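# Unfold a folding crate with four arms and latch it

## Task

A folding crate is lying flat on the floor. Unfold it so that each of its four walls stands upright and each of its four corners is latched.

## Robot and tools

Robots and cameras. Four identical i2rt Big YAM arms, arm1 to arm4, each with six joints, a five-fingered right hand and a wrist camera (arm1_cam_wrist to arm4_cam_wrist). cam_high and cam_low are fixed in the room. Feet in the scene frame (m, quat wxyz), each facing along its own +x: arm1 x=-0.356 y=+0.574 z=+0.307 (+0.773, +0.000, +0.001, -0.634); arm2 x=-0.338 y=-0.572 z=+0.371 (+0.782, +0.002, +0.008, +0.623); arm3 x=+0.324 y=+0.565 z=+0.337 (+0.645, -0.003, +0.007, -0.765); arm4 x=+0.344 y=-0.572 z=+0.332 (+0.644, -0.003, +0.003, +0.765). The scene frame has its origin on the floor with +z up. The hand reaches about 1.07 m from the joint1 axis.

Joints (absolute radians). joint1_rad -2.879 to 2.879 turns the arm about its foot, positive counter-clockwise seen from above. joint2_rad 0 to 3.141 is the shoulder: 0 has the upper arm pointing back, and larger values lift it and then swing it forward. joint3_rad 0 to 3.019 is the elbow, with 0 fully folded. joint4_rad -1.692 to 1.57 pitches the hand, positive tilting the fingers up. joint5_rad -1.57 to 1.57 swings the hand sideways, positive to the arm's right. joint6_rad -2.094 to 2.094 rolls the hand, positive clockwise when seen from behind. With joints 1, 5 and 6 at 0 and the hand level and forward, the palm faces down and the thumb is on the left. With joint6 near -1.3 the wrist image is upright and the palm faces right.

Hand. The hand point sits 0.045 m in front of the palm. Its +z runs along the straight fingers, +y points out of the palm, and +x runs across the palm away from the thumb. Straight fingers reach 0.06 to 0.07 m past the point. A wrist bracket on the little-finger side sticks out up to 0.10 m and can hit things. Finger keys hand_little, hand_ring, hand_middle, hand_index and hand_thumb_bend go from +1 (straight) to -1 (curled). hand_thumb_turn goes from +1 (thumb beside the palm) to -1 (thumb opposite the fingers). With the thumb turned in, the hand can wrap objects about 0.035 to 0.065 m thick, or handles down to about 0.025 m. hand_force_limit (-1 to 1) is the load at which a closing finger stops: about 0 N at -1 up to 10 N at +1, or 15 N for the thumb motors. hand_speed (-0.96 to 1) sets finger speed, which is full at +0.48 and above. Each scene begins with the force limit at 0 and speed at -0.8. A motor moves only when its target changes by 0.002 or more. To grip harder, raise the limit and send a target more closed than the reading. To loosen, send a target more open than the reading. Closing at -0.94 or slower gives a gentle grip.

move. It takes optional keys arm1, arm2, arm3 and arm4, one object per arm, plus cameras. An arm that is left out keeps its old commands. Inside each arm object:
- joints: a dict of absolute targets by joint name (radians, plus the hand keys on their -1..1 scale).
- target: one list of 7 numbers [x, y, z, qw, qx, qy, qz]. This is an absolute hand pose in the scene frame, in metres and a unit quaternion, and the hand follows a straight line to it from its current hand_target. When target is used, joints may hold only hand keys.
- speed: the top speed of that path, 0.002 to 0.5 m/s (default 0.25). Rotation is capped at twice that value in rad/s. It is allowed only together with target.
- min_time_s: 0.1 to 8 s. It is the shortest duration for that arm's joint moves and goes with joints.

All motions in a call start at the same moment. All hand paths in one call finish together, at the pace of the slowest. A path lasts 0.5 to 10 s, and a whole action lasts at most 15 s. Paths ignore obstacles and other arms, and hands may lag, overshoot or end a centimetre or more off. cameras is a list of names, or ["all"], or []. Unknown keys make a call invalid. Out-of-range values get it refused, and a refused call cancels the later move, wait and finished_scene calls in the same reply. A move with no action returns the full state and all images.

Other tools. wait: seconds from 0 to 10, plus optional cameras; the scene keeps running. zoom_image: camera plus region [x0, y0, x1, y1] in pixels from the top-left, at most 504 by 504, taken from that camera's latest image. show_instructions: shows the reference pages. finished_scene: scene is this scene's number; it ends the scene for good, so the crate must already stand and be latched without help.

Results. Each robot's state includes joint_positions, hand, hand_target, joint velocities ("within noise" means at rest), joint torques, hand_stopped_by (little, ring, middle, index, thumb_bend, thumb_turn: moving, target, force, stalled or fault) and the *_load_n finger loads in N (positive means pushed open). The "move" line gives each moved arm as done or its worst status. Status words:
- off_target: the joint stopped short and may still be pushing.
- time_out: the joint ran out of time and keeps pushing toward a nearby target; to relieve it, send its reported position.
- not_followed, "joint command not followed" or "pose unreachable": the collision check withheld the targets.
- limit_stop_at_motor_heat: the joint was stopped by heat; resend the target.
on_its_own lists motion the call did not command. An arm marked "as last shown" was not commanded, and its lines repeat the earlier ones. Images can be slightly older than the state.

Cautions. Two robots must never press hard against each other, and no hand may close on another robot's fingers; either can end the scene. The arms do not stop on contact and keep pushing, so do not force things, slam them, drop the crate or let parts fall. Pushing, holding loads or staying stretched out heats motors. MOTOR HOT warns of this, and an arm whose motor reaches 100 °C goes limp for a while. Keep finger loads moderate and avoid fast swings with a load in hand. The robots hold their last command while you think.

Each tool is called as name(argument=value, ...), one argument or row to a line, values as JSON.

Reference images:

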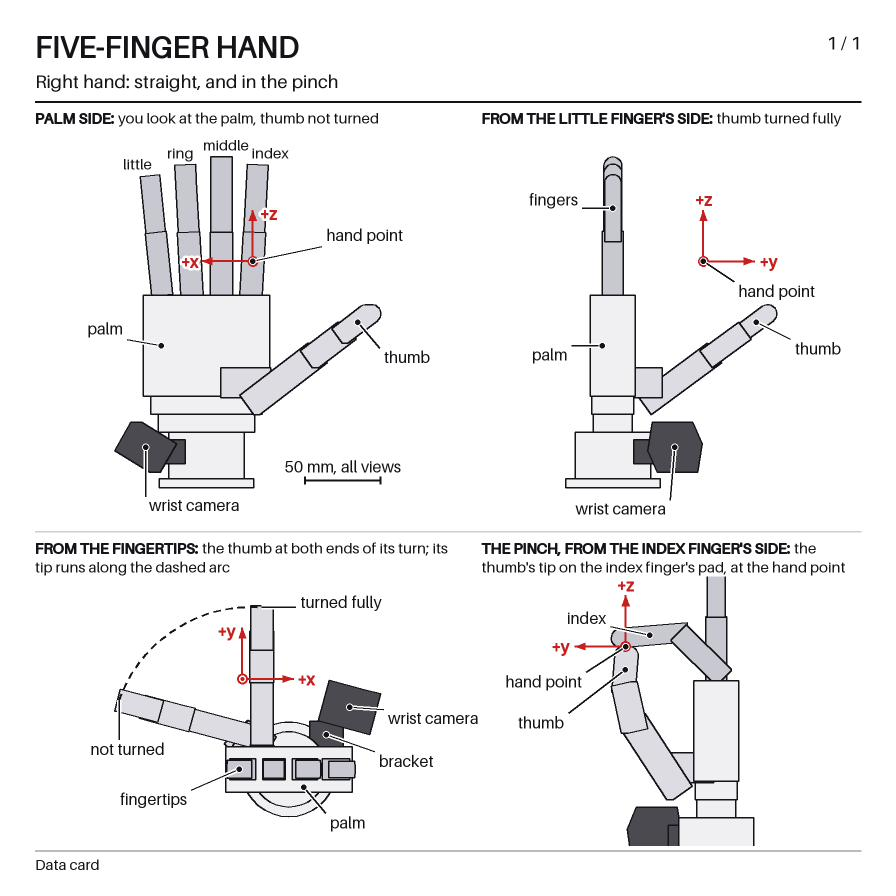

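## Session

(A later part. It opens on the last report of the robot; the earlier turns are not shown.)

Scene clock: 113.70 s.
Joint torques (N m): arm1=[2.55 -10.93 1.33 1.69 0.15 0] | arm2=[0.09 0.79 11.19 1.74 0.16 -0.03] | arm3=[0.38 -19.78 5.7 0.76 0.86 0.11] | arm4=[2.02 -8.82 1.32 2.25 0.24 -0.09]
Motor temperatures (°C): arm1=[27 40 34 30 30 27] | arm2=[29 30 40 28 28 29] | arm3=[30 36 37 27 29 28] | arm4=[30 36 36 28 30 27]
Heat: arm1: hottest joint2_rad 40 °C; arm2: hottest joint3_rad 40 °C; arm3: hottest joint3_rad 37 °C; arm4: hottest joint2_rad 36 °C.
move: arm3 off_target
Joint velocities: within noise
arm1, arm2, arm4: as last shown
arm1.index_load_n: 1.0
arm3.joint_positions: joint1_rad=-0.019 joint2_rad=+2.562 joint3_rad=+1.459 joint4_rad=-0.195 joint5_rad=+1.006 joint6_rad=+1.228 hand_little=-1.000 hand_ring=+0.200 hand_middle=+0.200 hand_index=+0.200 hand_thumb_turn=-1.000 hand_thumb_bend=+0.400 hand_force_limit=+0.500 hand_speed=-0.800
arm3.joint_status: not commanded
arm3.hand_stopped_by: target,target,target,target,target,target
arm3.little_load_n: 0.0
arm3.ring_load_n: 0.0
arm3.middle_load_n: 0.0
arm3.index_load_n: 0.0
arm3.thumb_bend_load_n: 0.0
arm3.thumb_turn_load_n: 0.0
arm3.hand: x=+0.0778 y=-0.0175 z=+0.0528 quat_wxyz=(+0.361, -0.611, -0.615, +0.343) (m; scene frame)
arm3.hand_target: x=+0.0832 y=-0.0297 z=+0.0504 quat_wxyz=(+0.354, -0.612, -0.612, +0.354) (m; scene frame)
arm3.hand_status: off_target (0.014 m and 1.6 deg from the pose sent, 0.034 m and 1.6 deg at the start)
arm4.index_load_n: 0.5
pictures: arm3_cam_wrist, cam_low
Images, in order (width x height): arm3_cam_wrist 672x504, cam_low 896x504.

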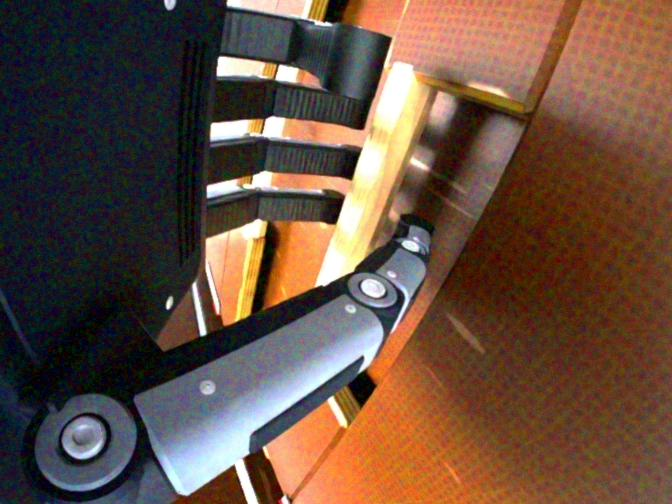

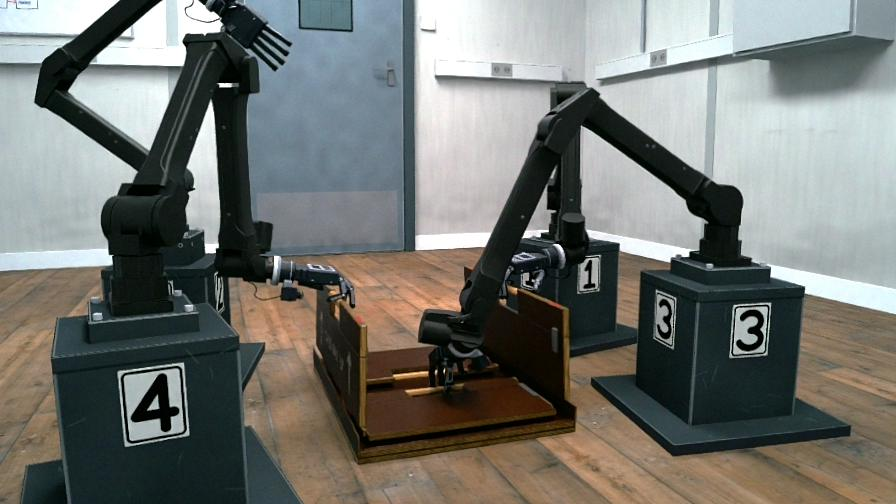

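move(
  arm3={"target": [0.080, -0.044, 0.034, -0.354, 0.612, 0.612, -0.354], "speed": 0.1},
  cameras=["arm3_cam_wrist"],
)

Scene clock: 117.53 s.
Joint torques (N m): arm1=[2.49 -10.87 1.32 1.68 0.15 -0.01] | arm2=[0.15 0.97 11.21 1.58 0.15 -0.04] | arm3=[0.44 -19.96 6.22 0.17 0.77 0.07] | arm4=[2.02 -8.76 1.29 2.22 0.24 -0.08]
Motor temperatures (°C): arm1=[27 40 34 30 30 27] | arm2=[29 30 40 28 28 29] | arm3=[30 37 37 27 29 28] | arm4=[30 36 36 28 30 27]
Heat: arm1: hottest joint2_rad 40 °C; arm2: hottest joint3_rad 40 °C; arm3: hottest joint2_rad 37 °C; arm4: hottest joint2_rad 36 °C.
move: arm3 off_target
Joint velocities: within noise
arm1, arm2, arm4: as last shown
arm3.joint_positions: joint1_rad=-0.018 joint2_rad=+2.608 joint3_rad=+1.530 joint4_rad=-0.195 joint5_rad=+1.008 joint6_rad=+1.229 hand_little=-1.000 hand_ring=+0.200 hand_middle=+0.200 hand_index=+0.200 hand_thumb_turn=-1.000 hand_thumb_bend=+0.400 hand_force_limit=+0.500 hand_speed=-0.800
arm3.joint_status: not commanded
arm3.hand_stopped_by: target,target,target,target,target,target
arm3.little_load_n: 0.0
arm3.ring_load_n: 0.0
arm3.middle_load_n: 0.0
arm3.index_load_n: 0.0
arm3.thumb_bend_load_n: 0.0
arm3.thumb_turn_load_n: 0.0
arm3.hand: x=+0.0739 y=-0.0374 z=+0.0426 quat_wxyz=(+0.356, -0.615, -0.610, +0.352) (m; scene frame)
arm3.hand_target: x=+0.0802 y=-0.0436 z=+0.0342 quat_wxyz=(+0.354, -0.612, -0.612, +0.354) (m; scene frame)
arm3.hand_status: off_target (0.012 m and 0.5 deg from the pose sent, 0.033 m and 1.6 deg at the start)
arm4.index_load_n: 0.0
pictures: arm3_cam_wrist
Images, in order (width x height): arm3_cam_wrist 672x504.

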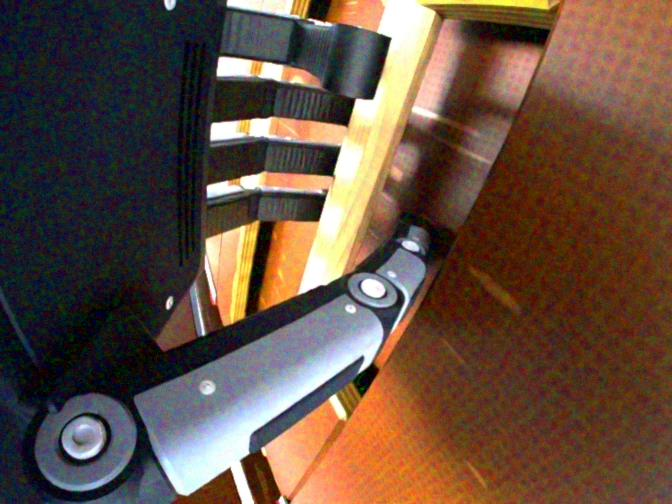

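move(
  arm3={"joints": {"hand_ring": -0.3, "hand_middle": -0.3, "hand_index": -0.3, "hand_thumb_bend": -0.3}},
)

move(
  arm3={"target": [0.084, -0.038, 0.090, -0.354, 0.612, 0.612, -0.354], "speed": 0.09},
  cameras=["arm3_cam_wrist", "cam_low"],
)

Scene clock: 123.27 s.
Joint torques (N m): arm1=[2.61 -10.93 1.35 1.69 0.14 -0.01] | arm2=[-0.32 1.14 11.28 1.72 0.16 -0.01] | arm3=[0.73 -20.07 5.46 0.16 0.57 0.02] | arm4=[2.08 -8.7 1.31 2.21 0.24 -0.09]
Motor temperatures (°C): arm1=[27 40 33 30 30 27] | arm2=[29 30 40 28 28 29] | arm3=[30 37 37 27 29 28] | arm4=[30 36 35 28 30 27]
Heat: arm1: hottest joint2_rad 40 °C; arm2: hottest joint3_rad 40 °C; arm3: hottest joint2_rad 37 °C; arm4: hottest joint2_rad 36 °C.
move: arm3 off_target
Joint velocities: within noise
arm1, arm2, arm4: as last shown
arm3.joint_positions: joint1_rad=-0.020 joint2_rad=+2.614 joint3_rad=+1.538 joint4_rad=-0.195 joint5_rad=+1.012 joint6_rad=+1.231 hand_little=-1.000 hand_ring=-0.110 hand_middle=-0.128 hand_index=-0.129 hand_thumb_turn=-1.000 hand_thumb_bend=+0.237 hand_force_limit=+0.500 hand_speed=-0.800
arm3.joint_status: hand_ring off_target (ended at -0.110, target -0.300); hand_middle off_target (ended at -0.128, target -0.300); hand_index off_target (ended at -0.129, target -0.300); hand_thumb_bend off_target (ended at +0.237, target -0.300)
arm3.hand_stopped_by: target,force,force,force,force,target
arm3.little_load_n: 0.0
arm3.ring_load_n: 7.0
arm3.middle_load_n: 14.0
arm3.index_load_n: 7.5
arm3.thumb_bend_load_n: 14.0
arm3.thumb_turn_load_n: 0.5
arm3.hand: x=+0.0717 y=-0.0392 z=+0.0420 quat_wxyz=(+0.357, -0.616, -0.607, +0.354) (m; scene frame)
arm3.hand_target: x=+0.0801 y=-0.0436 z=+0.0342 quat_wxyz=(+0.354, -0.612, -0.612, +0.354) (m; scene frame)
arm3.hand_status: not commanded
arm4.thumb_turn_load_n: -0.5
pictures: none

Scene clock: 124.60 s.
Joint torques (N m): arm1=[2.61 -10.87 1.36 1.65 0.14 -0.01] | arm2=[0.21 1.38 11.11 1.7 0.13 0.02] | arm3=[0.85 -23.47 2.82 -0.47 0.97 -0.06] | arm4=[2.02 -8.82 1.32 2.24 0.25 -0.09]
Motor temperatures (°C): arm1=[27 40 33 30 30 27] | arm2=[29 30 40 28 28 29] | arm3=[30 37 37 27 29 28] | arm4=[30 36 35 28 30 27]
Heat: arm1: hottest joint2_rad 40 °C; arm2: hottest joint3_rad 40 °C; arm3: hottest joint2_rad 37 °C; arm4: hottest joint2_rad 36 °C.
move: arm3 off_target
Joint velocities: within noise
arm1, arm2, arm4: as last shown
arm1.thumb_turn_load_n: 0.0
arm3.joint_positions: joint1_rad=-0.020 joint2_rad=+2.527 joint3_rad=+1.479 joint4_rad=-0.223 joint5_rad=+1.005 joint6_rad=+1.247 hand_little=-1.000 hand_ring=-0.110 hand_middle=-0.128 hand_index=-0.129 hand_thumb_turn=-1.000 hand_thumb_bend=+0.238 hand_force_limit=+0.500 hand_speed=-0.800
arm3.joint_status: not commanded
arm3.hand_stopped_by: target,force,force,force,force,target
arm3.little_load_n: 0.0
arm3.ring_load_n: 1.0
arm3.middle_load_n: 6.5
arm3.index_load_n: 3.0
arm3.thumb_bend_load_n: 14.5
arm3.thumb_turn_load_n: 5.0
arm3.hand: x=+0.0735 y=-0.0370 z=+0.0771 quat_wxyz=(+0.351, -0.621, -0.604, +0.355) (m; scene frame)
arm3.hand_target: x=+0.0838 y=-0.0382 z=+0.0896 quat_wxyz=(+0.354, -0.612, -0.612, +0.354) (m; scene frame)
arm3.hand_status: off_target (0.017 m and 1.5 deg from the pose sent, 0.050 m and 0.8 deg at the start)
arm4.thumb_turn_load_n: 0.0
pictures: arm3_cam_wrist, cam_low
Images, in order (width x height): arm3_cam_wrist 672x504, cam_low 896x504.

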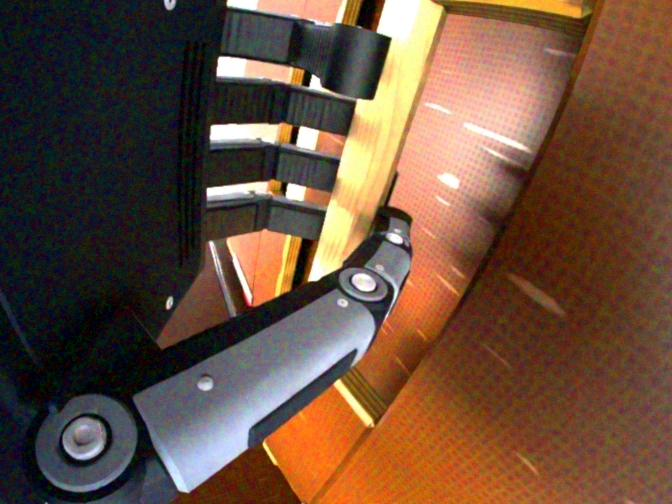

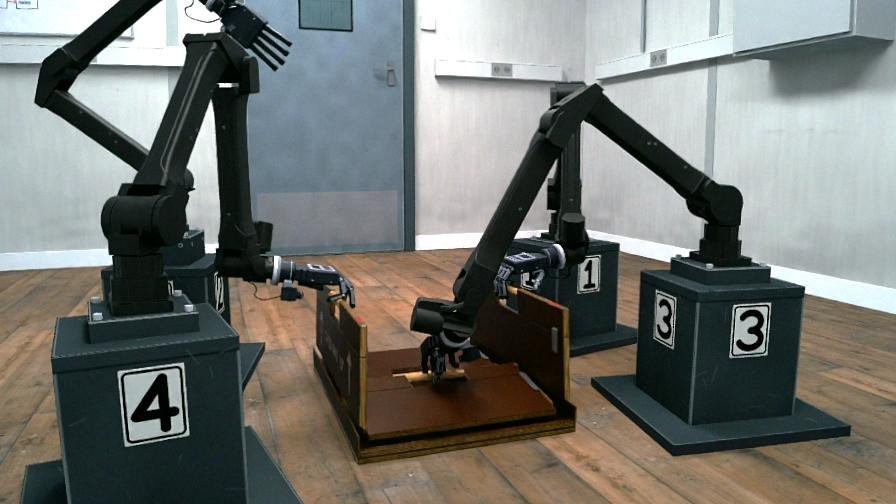

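move(
  arm3={"target": [0.098, -0.036, 0.170, -0.354, 0.612, 0.612, -0.354], "speed": 0.11},
)

move(
  arm3={"target": [0.122, -0.036, 0.215, -0.354, 0.612, 0.612, -0.354], "speed": 0.11},
  cameras=["arm3_cam_wrist", "cam_low", "cam_high"],
)

move(
  arm3={"target": [0.177, -0.036, 0.250, -0.354, 0.612, 0.612, -0.354], "speed": 0.11},
)

move(
  arm3={"target": [0.232, -0.036, 0.275, -0.354, 0.612, 0.612, -0.354], "speed": 0.11},
  cameras=["arm3_cam_wrist", "cam_low", "cam_high"],
)

zoom_image(
  camera="cam_high",
  region=[320, 190, 560, 430],
)

Scene clock: 132.47 s.
Joint torques (N m): arm1=[1.79 -10.75 1.83 1.52 -0.31 0.04] | arm2=[0.5 0.97 11.15 1.69 0.17 -0.02] | arm3=[0.67 -25 3.58 -0.77 1.67 -0.15] | arm4=[1.55 -8.76 1.31 2.22 0.24 -0.09]
Motor temperatures (°C): arm1=[27 40 33 30 30 27] | arm2=[29 30 41 28 28 29] | arm3=[30 40 36 27 30 28] | arm4=[30 35 35 28 30 27]
Heat: arm1: hottest joint2_rad 40 °C; arm2: hottest joint3_rad 41 °C; arm3: hottest joint2_rad 40 °C; arm4: hottest joint2_rad 35 °C.
move: arm3 off_target
Joint velocities: within noise
arm1, arm4: as last shown
arm1.joint_positions: joint1_rad=+0.936 joint2_rad=+2.111 joint3_rad=+0.710 joint4_rad=+1.088 joint5_rad=+1.137 joint6_rad=+0.294 hand_little=-1.000 hand_ring=-0.126 hand_middle=-0.163 hand_index=-0.200 hand_thumb_turn=+1.000 hand_thumb_bend=+1.000 hand_force_limit=+0.000 hand_speed=-0.800
arm1.little_load_n: -2.0
arm1.index_load_n: 0.0
arm1.thumb_turn_load_n: -0.5
arm1.hand: x=+0.0414 y=+0.2149 z=+0.2429 quat_wxyz=(+0.005, -0.011, -0.752, +0.659) (m; scene frame)
arm1.hand_target: x=+0.0446 y=+0.2218 z=+0.2351 quat_wxyz=(+0.000, +0.000, -0.755, +0.656) (m; scene frame)
arm2.joint_positions: joint1_rad=-0.030 joint2_rad=+0.631 joint3_rad=+1.319 joint4_rad=-1.374 joint5_rad=-0.017 joint6_rad=-1.261 hand_little=+1.000 hand_ring=+1.000 hand_middle=+1.000 hand_index=+1.000 hand_thumb_turn=+1.000 hand_thumb_bend=+1.000 hand_force_limit=+0.000 hand_speed=-0.800
arm2.joint_status: not commanded
arm2.hand_stopped_by: target,target,target,target,target,target
arm2.little_load_n: 0.0
arm2.ring_load_n: 0.0
arm2.middle_load_n: 0.0
arm2.index_load_n: 0.0
arm2.thumb_bend_load_n: 0.0
arm2.thumb_turn_load_n: 0.0
arm2.hand: x=-0.2301 y=-0.3586 z=+0.8125 quat_wxyz=(-0.317, +0.793, +0.437, +0.281) (m; scene frame)
arm2.hand_target: x=-0.2298 y=-0.3583 z=+0.8254 quat_wxyz=(-0.327, +0.788, +0.434, +0.291) (m; scene frame)
arm2.hand_status: not commanded
arm3.joint_positions: joint1_rad=+0.008 joint2_rad=+2.369 joint3_rad=+1.406 joint4_rad=-0.357 joint5_rad=+0.995 joint6_rad=+1.293 hand_little=-1.000 hand_ring=-0.110 hand_middle=-0.128 hand_index=-0.130 hand_thumb_turn=-1.000 hand_thumb_bend=+0.238 hand_force_limit=+0.500 hand_speed=-0.800
arm3.joint_status: not commanded
arm3.hand_stopped_by: target,force,force,force,force,target
arm3.little_load_n: 0.0
arm3.ring_load_n: 0.0
arm3.middle_load_n: 3.5
arm3.index_load_n: 1.5
arm3.thumb_bend_load_n: 12.0
arm3.thumb_turn_load_n: 4.5
arm3.hand: x=+0.0946 y=-0.0339 z=+0.1435 quat_wxyz=(+0.347, -0.621, -0.611, +0.348) (m; scene frame)
arm3.hand_target: x=+0.0976 y=-0.0363 z=+0.1690 quat_wxyz=(+0.354, -0.612, -0.612, +0.354) (m; scene frame)
arm3.hand_status: off_target (0.027 m and 1.5 deg from the pose sent, 0.096 m and 1.5 deg at the start)
arm4.joint_positions: joint1_rad=+0.895 joint2_rad=+2.191 joint3_rad=+0.685 joint4_rad=+1.244 joint5_rad=+1.055 joint6_rad=+0.237 hand_little=-1.000 hand_ring=-0.005 hand_middle=-0.299 hand_index=-0.300 hand_thumb_turn=+1.000 hand_thumb_bend=+1.000 hand_force_limit=+0.000 hand_speed=-0.800
arm4.little_load_n: -0.5
arm4.middle_load_n: 0.0
arm4.thumb_turn_load_n: -0.5
arm4.hand: x=-0.0302 y=-0.1971 z=+0.2424 quat_wxyz=(-0.657, +0.754, -0.004, +0.000) (m; scene frame)
arm4.hand_target: x=-0.0280 y=-0.2019 z=+0.2352 quat_wxyz=(-0.656, +0.755, +0.000, +0.000) (m; scene frame)
pictures: none

Scene clock: 133.77 s.
Joint torques (N m): arm1=[1.67 -10.75 1.8 1.51 -0.36 0.05] | arm2=[-0.15 0.91 11.07 1.8 0.18 0] | arm3=[-0.21 -24.7 4.51 -0.91 1.79 -0.14] | arm4=[1.55 -8.7 1.29 2.19 0.22 -0.08]
Motor temperatures (°C): arm1=[27 40 33 30 30 27] | arm2=[29 30 41 28 28 29] | arm3=[30 40 36 27 30 28] | arm4=[30 35 34 28 30 27]
Heat: arm1: hottest joint2_rad 40 °C; arm2: hottest joint3_rad 41 °C; arm3: hottest joint2_rad 40 °C; arm4: hottest joint2_rad 35 °C.
move: arm3 off_target
Joint velocities: within noise
arm1, arm2, arm4: as last shown
arm1.joint_positions: joint1_rad=+0.938 joint2_rad=+2.111 joint3_rad=+0.710 joint4_rad=+1.088 joint5_rad=+1.138 joint6_rad=+0.293 hand_little=-1.000 hand_ring=-0.126 hand_middle=-0.163 hand_index=-0.200 hand_thumb_turn=+1.000 hand_thumb_bend=+1.000 hand_force_limit=+0.000 hand_speed=-0.800
arm1.thumb_turn_load_n: 0.0
arm1.hand: x=+0.0419 y=+0.2156 z=+0.2429 quat_wxyz=(+0.005, -0.010, -0.752, +0.659) (m; scene frame)
arm1.hand_target: x=+0.0447 y=+0.2219 z=+0.2351 quat_wxyz=(+0.000, +0.000, -0.755, +0.656) (m; scene frame)
arm3.joint_positions: joint1_rad=+0.054 joint2_rad=+2.282 joint3_rad=+1.388 joint4_rad=-0.499 joint5_rad=+1.001 joint6_rad=+1.367 hand_little=-1.000 hand_ring=-0.110 hand_middle=-0.128 hand_index=-0.130 hand_thumb_turn=-1.000 hand_thumb_bend=+0.238 hand_force_limit=+0.500 hand_speed=-0.800
arm3.joint_status: not commanded
arm3.hand_stopped_by: target,force,force,force,force,target
arm3.little_load_n: 0.0
arm3.ring_load_n: 0.0
arm3.middle_load_n: 4.5
arm3.index_load_n: 2.0
arm3.thumb_bend_load_n: 15.0
arm3.thumb_turn_load_n: 5.0
arm3.hand: x=+0.1224 y=-0.0330 z=+0.1837 quat_wxyz=(+0.348, -0.618, -0.615, +0.345) (m; scene frame)
arm3.hand_target: x=+0.1218 y=-0.0362 z=+0.2138 quat_wxyz=(+0.354, -0.612, -0.612, +0.354) (m; scene frame)
arm3.hand_status: off_target (0.031 m and 1.5 deg from the pose sent, 0.077 m and 1.5 deg at the start)
arm4.thumb_turn_load_n: 0.0
pictures: arm3_cam_wrist, cam_high, cam_low
Images, in order (width x height): arm3_cam_wrist 672x504, cam_high 896x504, cam_low 896x504.

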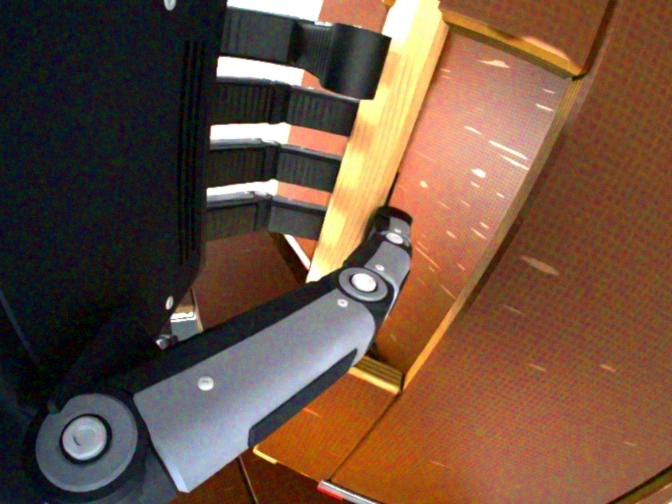

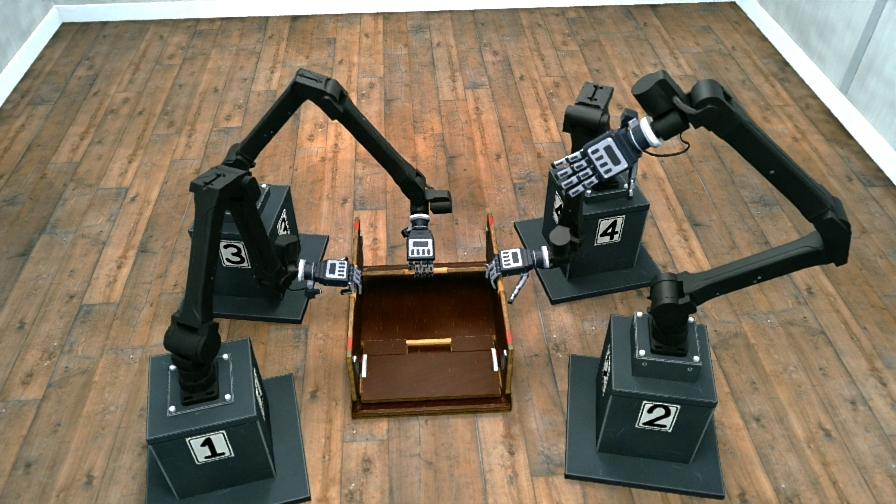

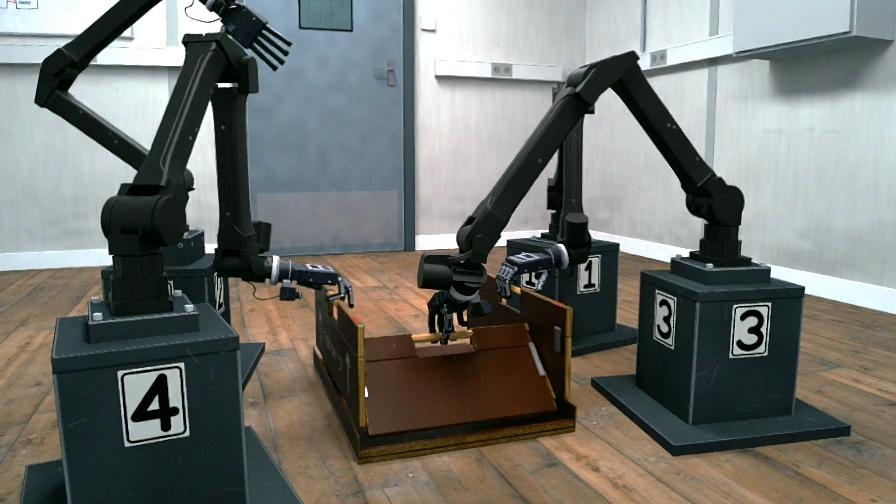

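Scene clock: 135.30 s.
Joint torques (N m): arm1=[1.55 -10.64 1.83 1.54 -0.37 0.06] | arm2=[-0.15 0.73 11.14 1.68 0.12 -0.01] | arm3=[0.15 -22.89 6.48 -1.55 1.44 -0.2] | arm4=[1.55 -8.82 1.29 2.19 0.2 -0.09]
Motor temperatures (°C): arm1=[27 40 33 30 30 27] | arm2=[29 30 41 28 28 29] | arm3=[30 40 36 27 30 28] | arm4=[30 35 34 28 30 27]
Heat: arm1: hottest joint2_rad 40 °C; arm2: hottest joint3_rad 41 °C; arm3: hottest joint2_rad 40 °C; arm4: hottest joint2_rad 35 °C.
move: arm3 off_target
Joint velocities: within noise
arm1.joint_positions: joint1_rad=+0.939 joint2_rad=+2.111 joint3_rad=+0.710 joint4_rad=+1.088 joint5_rad=+1.138 joint6_rad=+0.292 hand_little=-1.000 hand_ring=-0.126 hand_middle=-0.163 hand_index=-0.200 hand_thumb_turn=+1.000 hand_thumb_bend=+1.000 hand_force_limit=+0.000 hand_speed=-0.800
arm1.joint_status: not commanded
arm1.hand_stopped_by: target,force,force,force,target,target
arm1.little_load_n: -1.5
arm1.ring_load_n: 0.0
arm1.middle_load_n: 0.0
arm1.index_load_n: 0.0
arm1.thumb_bend_load_n: 0.0
arm1.thumb_turn_load_n: -0.5
arm1.hand: x=+0.0420 y=+0.2159 z=+0.2429 quat_wxyz=(+0.006, -0.010, -0.752, +0.659) (m; scene frame)
arm1.hand_target: x=+0.0447 y=+0.2219 z=+0.2351 quat_wxyz=(+0.000, +0.000, -0.755, +0.656) (m; scene frame)
arm1.hand_status: not commanded
arm2: as last shown
arm3.joint_positions: joint1_rad=+0.145 joint2_rad=+2.209 joint3_rad=+1.391 joint4_rad=-0.722 joint5_rad=+1.020 joint6_rad=+1.556 hand_little=-1.000 hand_ring=-0.110 hand_middle=-0.128 hand_index=-0.130 hand_thumb_turn=-1.000 hand_thumb_bend=+0.237 hand_force_limit=+0.500 hand_speed=-0.800
arm3.joint_status: not commanded
arm3.hand_stopped_by: target,force,force,force,force,target
arm3.little_load_n: 0.0
arm3.ring_load_n: 0.5
arm3.middle_load_n: 3.0
arm3.index_load_n: 1.0
arm3.thumb_bend_load_n: 10.0
arm3.thumb_turn_load_n: 6.5
arm3.hand: x=+0.1737 y=-0.0305 z=+0.2240 quat_wxyz=(+0.348, -0.622, -0.607, +0.350) (m; scene frame)
arm3.hand_target: x=+0.1767 y=-0.0360 z=+0.2494 quat_wxyz=(+0.354, -0.612, -0.612, +0.355) (m; scene frame)
arm3.hand_status: off_target (0.027 m and 1.5 deg from the pose sent, 0.086 m and 1.5 deg at the start)
arm4.joint_positions: joint1_rad=+0.895 joint2_rad=+2.191 joint3_rad=+0.685 joint4_rad=+1.244 joint5_rad=+1.056 joint6_rad=+0.237 hand_little=-1.000 hand_ring=-0.005 hand_middle=-0.299 hand_index=-0.300 hand_thumb_turn=+1.000 hand_thumb_bend=+1.000 hand_force_limit=+0.000 hand_speed=-0.800
arm4.joint_status: not commanded
arm4.hand_stopped_by: target,force,target,target,target,target
arm4.little_load_n: -1.0
arm4.ring_load_n: -0.5
arm4.middle_load_n: 0.0
arm4.index_load_n: 0.0
arm4.thumb_bend_load_n: 0.0
arm4.thumb_turn_load_n: 0.0
arm4.hand: x=-0.0300 y=-0.1971 z=+0.2424 quat_wxyz=(-0.657, +0.754, -0.004, +0.000) (m; scene frame)
arm4.hand_target: x=-0.0280 y=-0.2019 z=+0.2352 quat_wxyz=(-0.656, +0.755, +0.000, +0.000) (m; scene frame)
arm4.hand_status: not commanded
pictures: none

Scene clock: 136.77 s.
Joint torques (N m): arm1=[1.61 -10.81 1.84 1.51 -0.37 0.06] | arm2=[0.09 1.14 11.23 1.87 0.16 0] | arm3=[0.38 -22.95 7.3 -1.99 1.25 -0.16] | arm4=[1.61 -8.76 1.31 2.24 0.19 -0.08]
Motor temperatures (°C): arm1=[27 40 33 30 30 27] | arm2=[29 30 41 28 28 29] | arm3=[30 40 36 27 30 28] | arm4=[30 35 34 28 30 27]
Heat: arm1: hottest joint2_rad 40 °C; arm2: hottest joint3_rad 41 °C; arm3: hottest joint2_rad 40 °C; arm4: hottest joint2_rad 35 °C.
move: arm3 off_target
Joint velocities: within noise
arm1, arm2, arm4: as last shown
arm1.little_load_n: -2.0
arm1.thumb_turn_load_n: 0.0
arm1.hand_target: x=+0.0446 y=+0.2218 z=+0.2351 quat_wxyz=(+0.000, +0.000, -0.755, +0.656) (m; scene frame)
arm3.joint_positions: joint1_rad=+0.240 joint2_rad=+2.193 joint3_rad=+1.438 joint4_rad=-0.951 joint5_rad=+1.019 joint6_rad=+1.738 hand_little=-1.000 hand_ring=-0.110 hand_middle=-0.128 hand_index=-0.130 hand_thumb_turn=-1.000 hand_thumb_bend=+0.237 hand_force_limit=+0.500 hand_speed=-0.800
arm3.joint_status: not commanded
arm3.hand_stopped_by: target,force,force,force,force,target
arm3.little_load_n: 0.0
arm3.ring_load_n: 0.5
arm3.middle_load_n: 4.0
arm3.index_load_n: 0.5
arm3.thumb_bend_load_n: 11.0
arm3.thumb_turn_load_n: 5.0
arm3.hand: x=+0.2267 y=-0.0281 z=+0.2458 quat_wxyz=(+0.353, -0.620, -0.608, +0.348) (m; scene frame)
arm3.hand_target: x=+0.2317 y=-0.0358 z=+0.2743 quat_wxyz=(+0.353, -0.612, -0.612, +0.354) (m; scene frame)
arm3.hand_status: off_target (0.031 m and 1.2 deg from the pose sent, 0.078 m and 1.5 deg at the start)
arm4.ring_load_n: 0.0
pictures: arm3_cam_wrist, cam_high, cam_low
Images, in order (width x height): arm3_cam_wrist 672x504, cam_high 896x504, cam_low 896x504.

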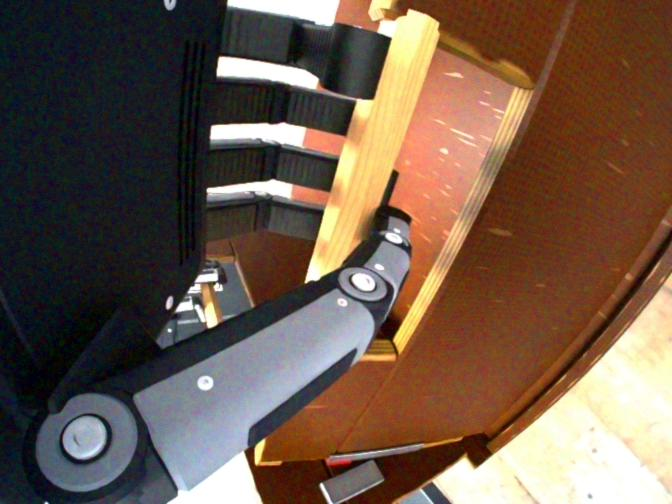

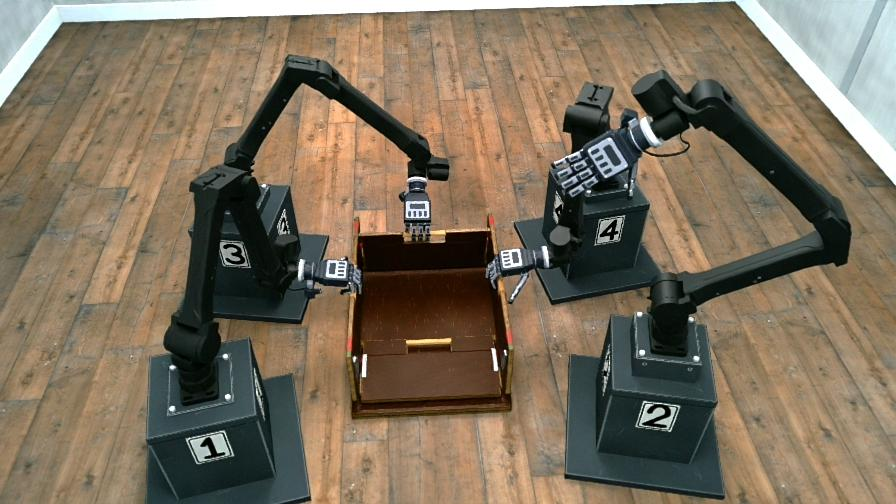

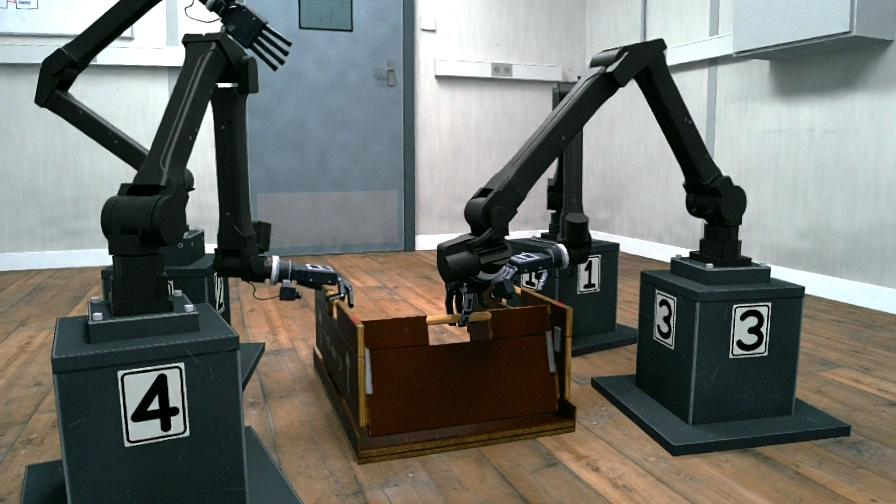

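Scaled by 2.100 from the camera's 896x504 image, which has a finer 1280x720 frame.

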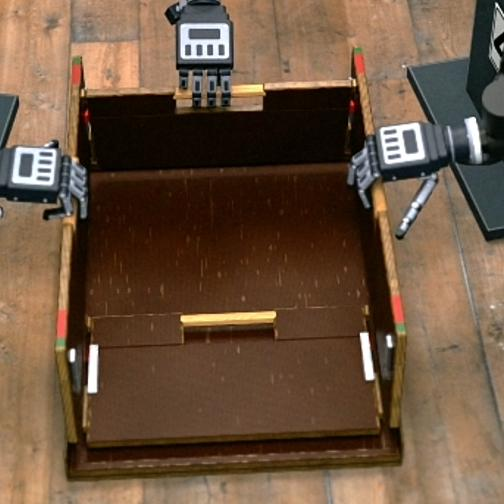

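move(
  arm3={"target": [0.280, -0.036, 0.270, -0.354, 0.612, 0.612, -0.354], "speed": 0.08},
  arm1={"target": [0.045, 0.217, 0.235, 0, 0, 0.755, -0.656], "speed": 0.1},
)

move(
  arm3={"target": [0.322, -0.036, 0.265, -0.354, 0.612, 0.612, -0.354], "speed": 0.06},
  cameras=["cam_low", "cam_high"],
)

zoom_image(
  camera="cam_high",
  region=[340, 200, 400, 260],
)

zoom_image(
  camera="cam_high",
  region=[460, 200, 520, 260],
)

Scene clock: 144.67 s.
Joint torques (N m): arm1=[0.91 -10.52 2.29 1.54 -0.61 0.04] | arm2=[0.5 0.73 11.11 1.63 0.11 0] | arm3=[2.08 -21.66 7.9 -2.1 0.83 -0.03] | arm4=[1.61 -8.82 1.31 2.13 0.15 -0.09]
Motor temperatures (°C): arm1=[27 40 33 30 30 27] | arm2=[29 30 41 28 28 29] | arm3=[30 40 36 27 31 28] | arm4=[30 35 34 28 30 27]
Heat: arm1: hottest joint2_rad 40 °C; arm2: hottest joint3_rad 41 °C; arm3: hottest joint2_rad 40 °C; arm4: hottest joint2_rad 35 °C.
move: arm1 done; arm3 off_target
Joint velocities: within noise
arm1.joint_positions: joint1_rad=+0.939 joint2_rad=+2.111 joint3_rad=+0.710 joint4_rad=+1.090 joint5_rad=+1.134 joint6_rad=+0.287 hand_little=-1.000 hand_ring=-0.126 hand_middle=-0.163 hand_index=-0.200 hand_thumb_turn=+1.000 hand_thumb_bend=+1.000 hand_force_limit=+0.000 hand_speed=-0.800
arm1.joint_status: not commanded
arm1.hand_stopped_by: target,force,force,force,target,target
arm1.little_load_n: -1.5
arm1.ring_load_n: 0.0
arm1.middle_load_n: 0.0
arm1.index_load_n: -0.5
arm1.thumb_bend_load_n: 0.5
arm1.thumb_turn_load_n: -0.5
arm1.hand: x=+0.0427 y=+0.2160 z=+0.2429 quat_wxyz=(+0.005, -0.008, -0.752, +0.659) (m; scene frame)
arm1.hand_target: x=+0.0447 y=+0.2171 z=+0.2351 quat_wxyz=(+0.000, +0.000, -0.755, +0.656) (m; scene frame)
arm1.hand_status: done (0.008 m and 1.2 deg from the pose sent, 0.008 m and 1.4 deg at the start)
arm2, arm4: as last shown
arm3.joint_positions: joint1_rad=+0.298 joint2_rad=+2.211 joint3_rad=+1.489 joint4_rad=-1.102 joint5_rad=+1.012 joint6_rad=+1.883 hand_little=-1.000 hand_ring=-0.110 hand_middle=-0.128 hand_index=-0.130 hand_thumb_turn=-1.000 hand_thumb_bend=+0.237 hand_force_limit=+0.500 hand_speed=-0.800
arm3.joint_status: not commanded
arm3.hand_stopped_by: target,force,force,force,force,target
arm3.little_load_n: 0.0
arm3.ring_load_n: 4.5
arm3.middle_load_n: 4.5
arm3.index_load_n: 0.0
arm3.thumb_bend_load_n: 15.0
arm3.thumb_turn_load_n: 4.5
arm3.hand: x=+0.2584 y=-0.0278 z=+0.2524 quat_wxyz=(+0.357, -0.625, -0.601, +0.349) (m; scene frame)
arm3.hand_target: x=+0.2796 y=-0.0356 z=+0.2697 quat_wxyz=(+0.353, -0.612, -0.612, +0.354) (m; scene frame)
arm3.hand_status: off_target (0.029 m and 2.1 deg from the pose sent, 0.059 m and 1.2 deg at the start)
arm4.joint_positions: joint1_rad=+0.895 joint2_rad=+2.191 joint3_rad=+0.685 joint4_rad=+1.246 joint5_rad=+1.057 joint6_rad=+0.237 hand_little=-1.000 hand_ring=-0.005 hand_middle=-0.299 hand_index=-0.300 hand_thumb_turn=+1.000 hand_thumb_bend=+1.000 hand_force_limit=+0.000 hand_speed=-0.800
arm4.little_load_n: -0.5
arm4.hand: x=-0.0300 y=-0.1969 z=+0.2428 quat_wxyz=(-0.658, +0.753, -0.005, +0.000) (m; scene frame)
arm4.hand_target: x=-0.0279 y=-0.2019 z=+0.2352 quat_wxyz=(-0.656, +0.755, +0.000, +0.000) (m; scene frame)
pictures: none

Scene clock: 146.13 s.
Joint torques (N m): arm1=[0.85 -10.58 2.32 1.52 -0.6 0.04] | arm2=[-0.32 0.73 11.17 1.65 0.17 -0.01] | arm3=[2.61 -20.89 8.2 -1.81 0.29 0.05] | arm4=[1.55 -8.76 1.31 2.14 0.14 -0.09]
Motor temperatures (°C): arm1=[27 40 33 30 30 27] | arm2=[29 30 41 28 28 29] | arm3=[30 40 36 27 31 28] | arm4=[30 35 34 28 30 27]
Heat: arm1: hottest joint2_rad 40 °C; arm2: hottest joint3_rad 41 °C; arm3: hottest joint2_rad 40 °C; arm4: hottest joint2_rad 35 °C.
move: arm3 off_target
Joint velocities: within noise
arm1, arm2, arm4: as last shown
arm1.index_load_n: 0.0
arm1.thumb_bend_load_n: 0.0
arm1.thumb_turn_load_n: 0.0
arm3.joint_positions: joint1_rad=+0.359 joint2_rad=+2.242 joint3_rad=+1.545 joint4_rad=-1.237 joint5_rad=+1.002 joint6_rad=+2.002 hand_little=-1.000 hand_ring=-0.109 hand_middle=-0.128 hand_index=-0.130 hand_thumb_turn=-1.000 hand_thumb_bend=+0.236 hand_force_limit=+0.500 hand_speed=-0.800
arm3.joint_status: not commanded
arm3.hand_stopped_by: target,force,force,force,force,target
arm3.little_load_n: -0.5
arm3.ring_load_n: 11.5
arm3.middle_load_n: 11.0
arm3.index_load_n: 0.0
arm3.thumb_bend_load_n: 10.0
arm3.thumb_turn_load_n: -1.0
arm3.hand: x=+0.2926 y=-0.0274 z=+0.2541 quat_wxyz=(+0.363, -0.622, -0.599, +0.350) (m; scene frame)
arm3.hand_target: x=+0.3217 y=-0.0353 z=+0.2649 quat_wxyz=(+0.353, -0.612, -0.612, +0.354) (m; scene frame)
arm3.hand_status: off_target (0.033 m and 2.2 deg from the pose sent, 0.065 m and 2.1 deg at the start)
pictures: cam_high, cam_low
Images, in order (width x height): cam_high 896x504, cam_low 896x504.

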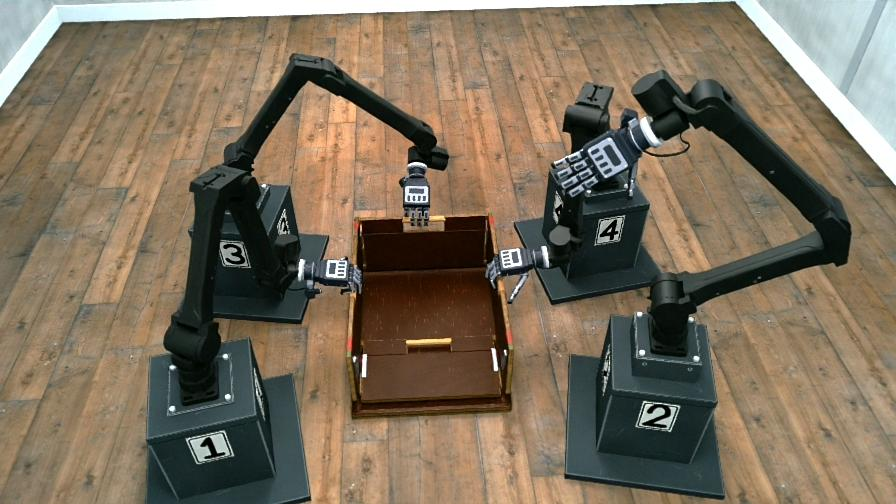

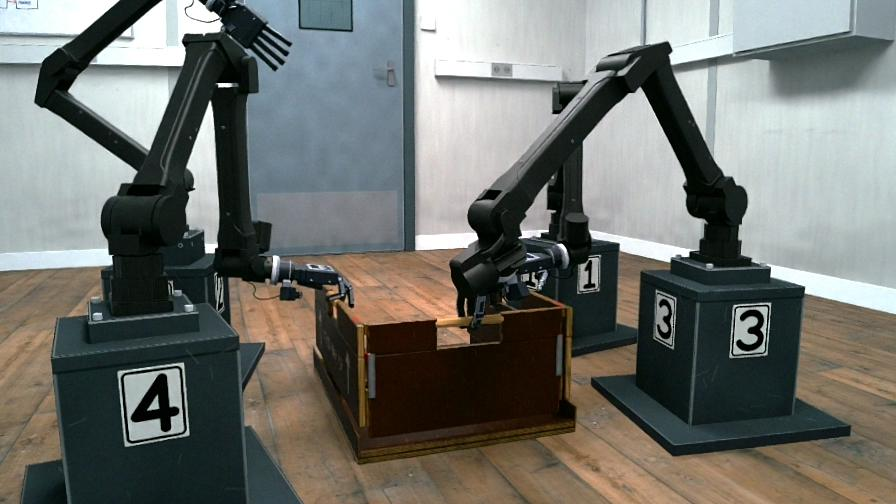

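Scaled by 8.400 from the camera's 896x504 image, which has a finer 1280x720 frame.

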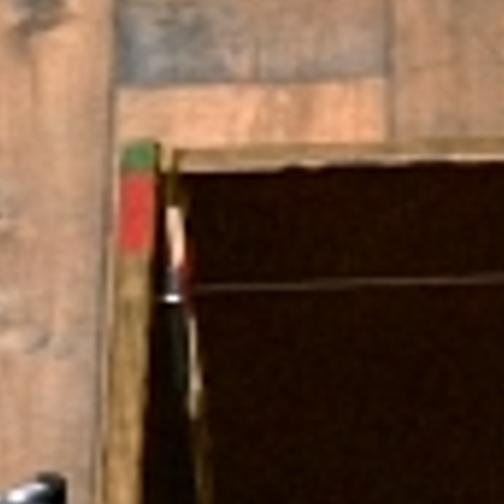

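Scaled by 8.400 from the camera's 896x504 image, which has a finer 1280x720 frame.

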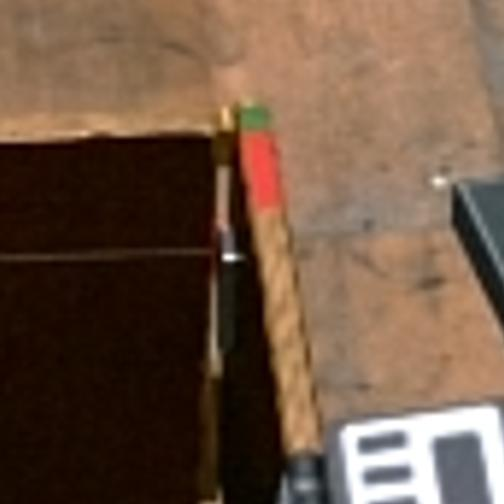

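move(
  arm3={"target":[0.285,-0.028,0.260,-0.354,0.612,0.612,-0.354],"speed":0.06},
  cameras=["cam_high","cam_low","arm3_cam_wrist"],
)

Scene clock: 162.27 s.
Joint torques (N m): arm1=[0.97 -10.52 2.28 1.54 -0.6 0.04] | arm2=[0.03 1.32 11.12 1.72 0.14 0] | arm3=[-1.14 -21.01 4.85 -0.12 0.71 -0.21] | arm4=[1.55 -8.76 1.29 2.15 0.15 -0.09]
Motor temperatures (°C): arm1=[27 40 33 30 30 27] | arm2=[29 30 41 28 28 29] | arm3=[30 43 36 27 30 28] | arm4=[30 35 33 28 30 27]
Heat: arm1: hottest joint2_rad 40 °C; arm2: hottest joint3_rad 41 °C; arm3: hottest joint2_rad 43 °C; arm4: hottest joint2_rad 35 °C.
move: arm3 done
Joint velocities: within noise
arm1, arm2, arm4: as last shown
arm3.joint_positions: joint1_rad=+0.355 joint2_rad=+2.220 joint3_rad=+1.503 joint4_rad=-1.153 joint5_rad=+1.012 joint6_rad=+1.923 hand_little=-1.000 hand_ring=-0.110 hand_middle=-0.128 hand_index=-0.129 hand_thumb_turn=-1.000 hand_thumb_bend=+0.236 hand_force_limit=+0.500 hand_speed=-0.800
arm3.joint_status: not commanded
arm3.hand_stopped_by: target,force,force,force,force,target
arm3.little_load_n: 0.0
arm3.ring_load_n: 0.0
arm3.middle_load_n: 5.5
arm3.index_load_n: 5.5
arm3.thumb_bend_load_n: 8.0
arm3.thumb_turn_load_n: 3.5
arm3.hand: x=+0.2905 y=-0.0269 z=+0.2530 quat_wxyz=(+0.356, -0.611, -0.612, +0.355) (m; scene frame)
arm3.hand_target: x=+0.2851 y=-0.0280 z=+0.2599 quat_wxyz=(+0.354, -0.612, -0.612, +0.354) (m; scene frame)
arm3.hand_status: done (0.009 m and 0.3 deg from the pose sent, 0.010 m and 2.2 deg at the start)
arm4.thumb_turn_load_n: -0.5
pictures: arm3_cam_wrist, cam_high, cam_low
Images, in order (width x height): arm3_cam_wrist 672x504, cam_high 896x504, cam_low 896x504.

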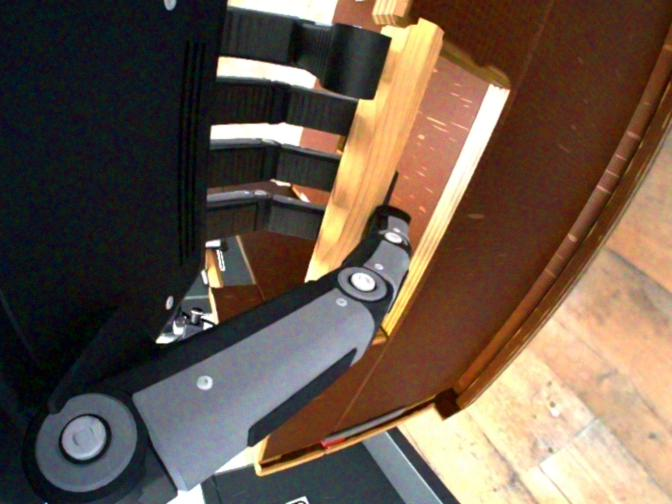

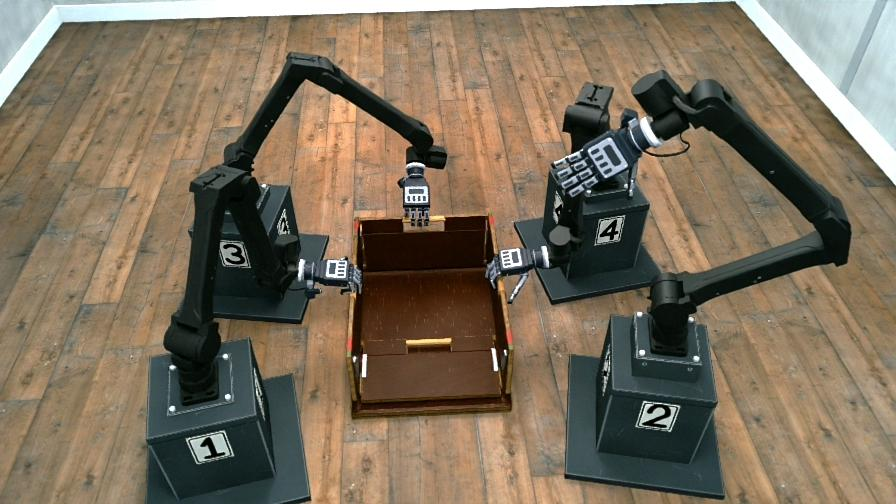

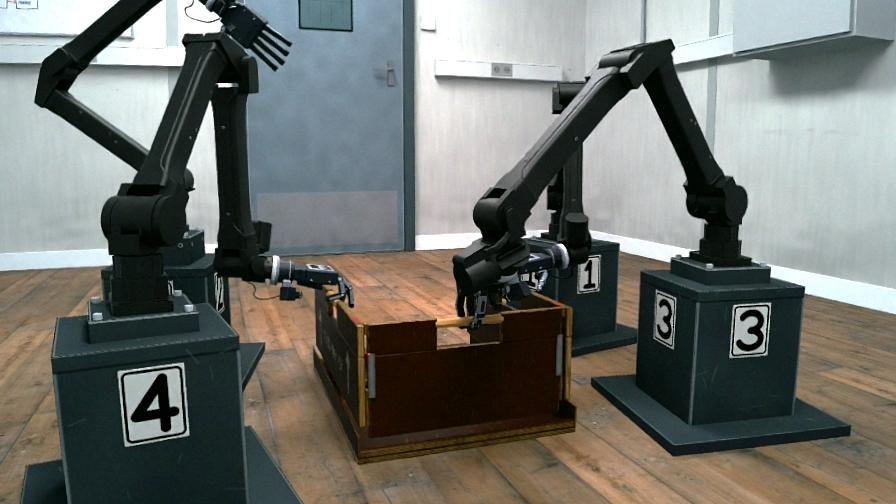

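move(
  arm3={"target":[0.262,-0.024,0.260,-0.354,0.612,0.612,-0.354],"speed":0.06},
  cameras=["cam_high","cam_low"],
)

zoom_image(
  camera="cam_high",
  region=[340, 190, 510, 280],
)

Scene clock: 165.87 s.
Joint torques (N m): arm1=[0.91 -10.46 2.29 1.54 -0.6 0.04] | arm2=[-0.03 1.38 11.14 1.68 0.12 -0.02] | arm3=[-3.25 -20.95 4.53 -0.23 1.2 -0.22] | arm4=[1.55 -8.88 1.31 2.13 0.15 -0.08]
Motor temperatures (°C): arm1=[27 40 33 30 30 27] | arm2=[29 30 41 28 28 29] | arm3=[30 43 36 27 30 28] | arm4=[30 35 33 28 30 27]
Heat: arm1: hottest joint2_rad 40 °C; arm2: hottest joint3_rad 41 °C; arm3: hottest joint2_rad 43 °C; arm4: hottest joint2_rad 35 °C.
move: arm3 off_target
Joint velocities: within noise
arm1, arm2, arm4: as last shown
arm1.thumb_turn_load_n: -0.5
arm3.joint_positions: joint1_rad=+0.345 joint2_rad=+2.193 joint3_rad=+1.461 joint4_rad=-1.068 joint5_rad=+1.011 joint6_rad=+1.855 hand_little=-1.000 hand_ring=-0.110 hand_middle=-0.129 hand_index=-0.129 hand_thumb_turn=-1.000 hand_thumb_bend=+0.236 hand_force_limit=+0.500 hand_speed=-0.800
arm3.joint_status: not commanded
arm3.hand_stopped_by: target,force,force,force,force,target
arm3.little_load_n: 0.5
arm3.ring_load_n: 0.0
arm3.middle_load_n: 1.0
arm3.index_load_n: 7.5
arm3.thumb_bend_load_n: 11.0
arm3.thumb_turn_load_n: 6.5
arm3.hand: x=+0.2872 y=-0.0269 z=+0.2534 quat_wxyz=(+0.344, -0.607, -0.620, +0.358) (m; scene frame)
arm3.hand_target: x=+0.2626 y=-0.0237 z=+0.2598 quat_wxyz=(+0.354, -0.612, -0.612, +0.354) (m; scene frame)
arm3.hand_status: off_target (0.026 m and 1.6 deg from the pose sent, 0.029 m and 0.2 deg at the start)
arm4.thumb_turn_load_n: 0.0
pictures: cam_high, cam_low
Images, in order (width x height): cam_high 896x504, cam_low 896x504.

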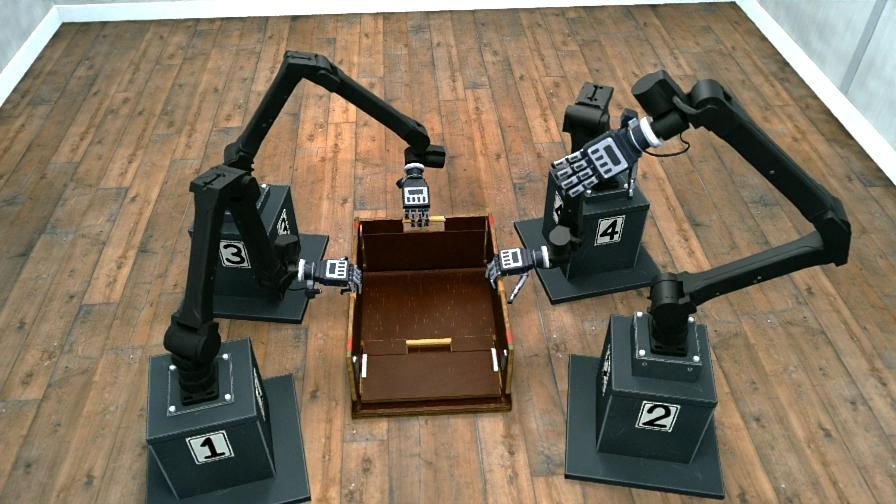

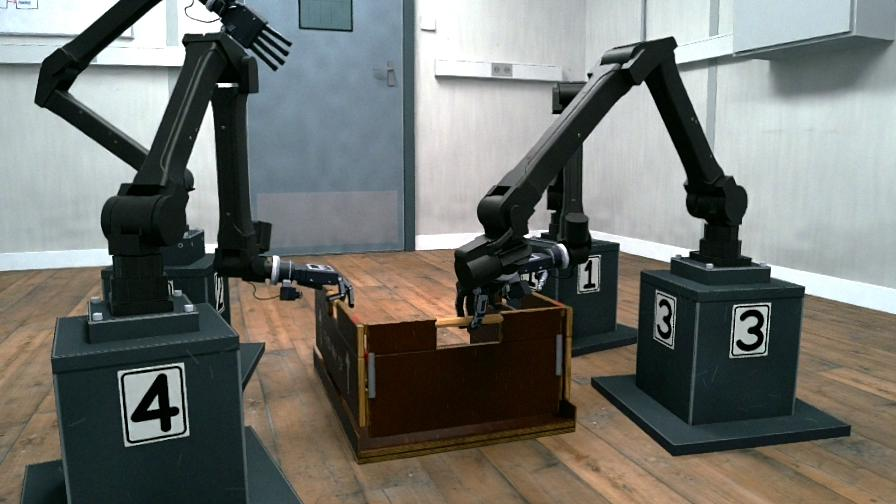

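Scaled by 2.965 from the camera's 896x504 image, which has a finer 1280x720 frame.

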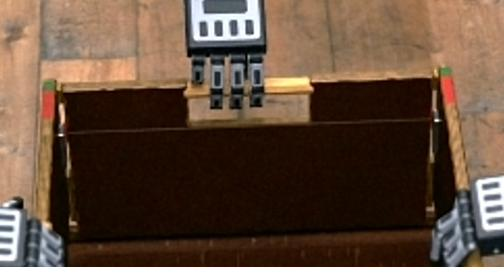

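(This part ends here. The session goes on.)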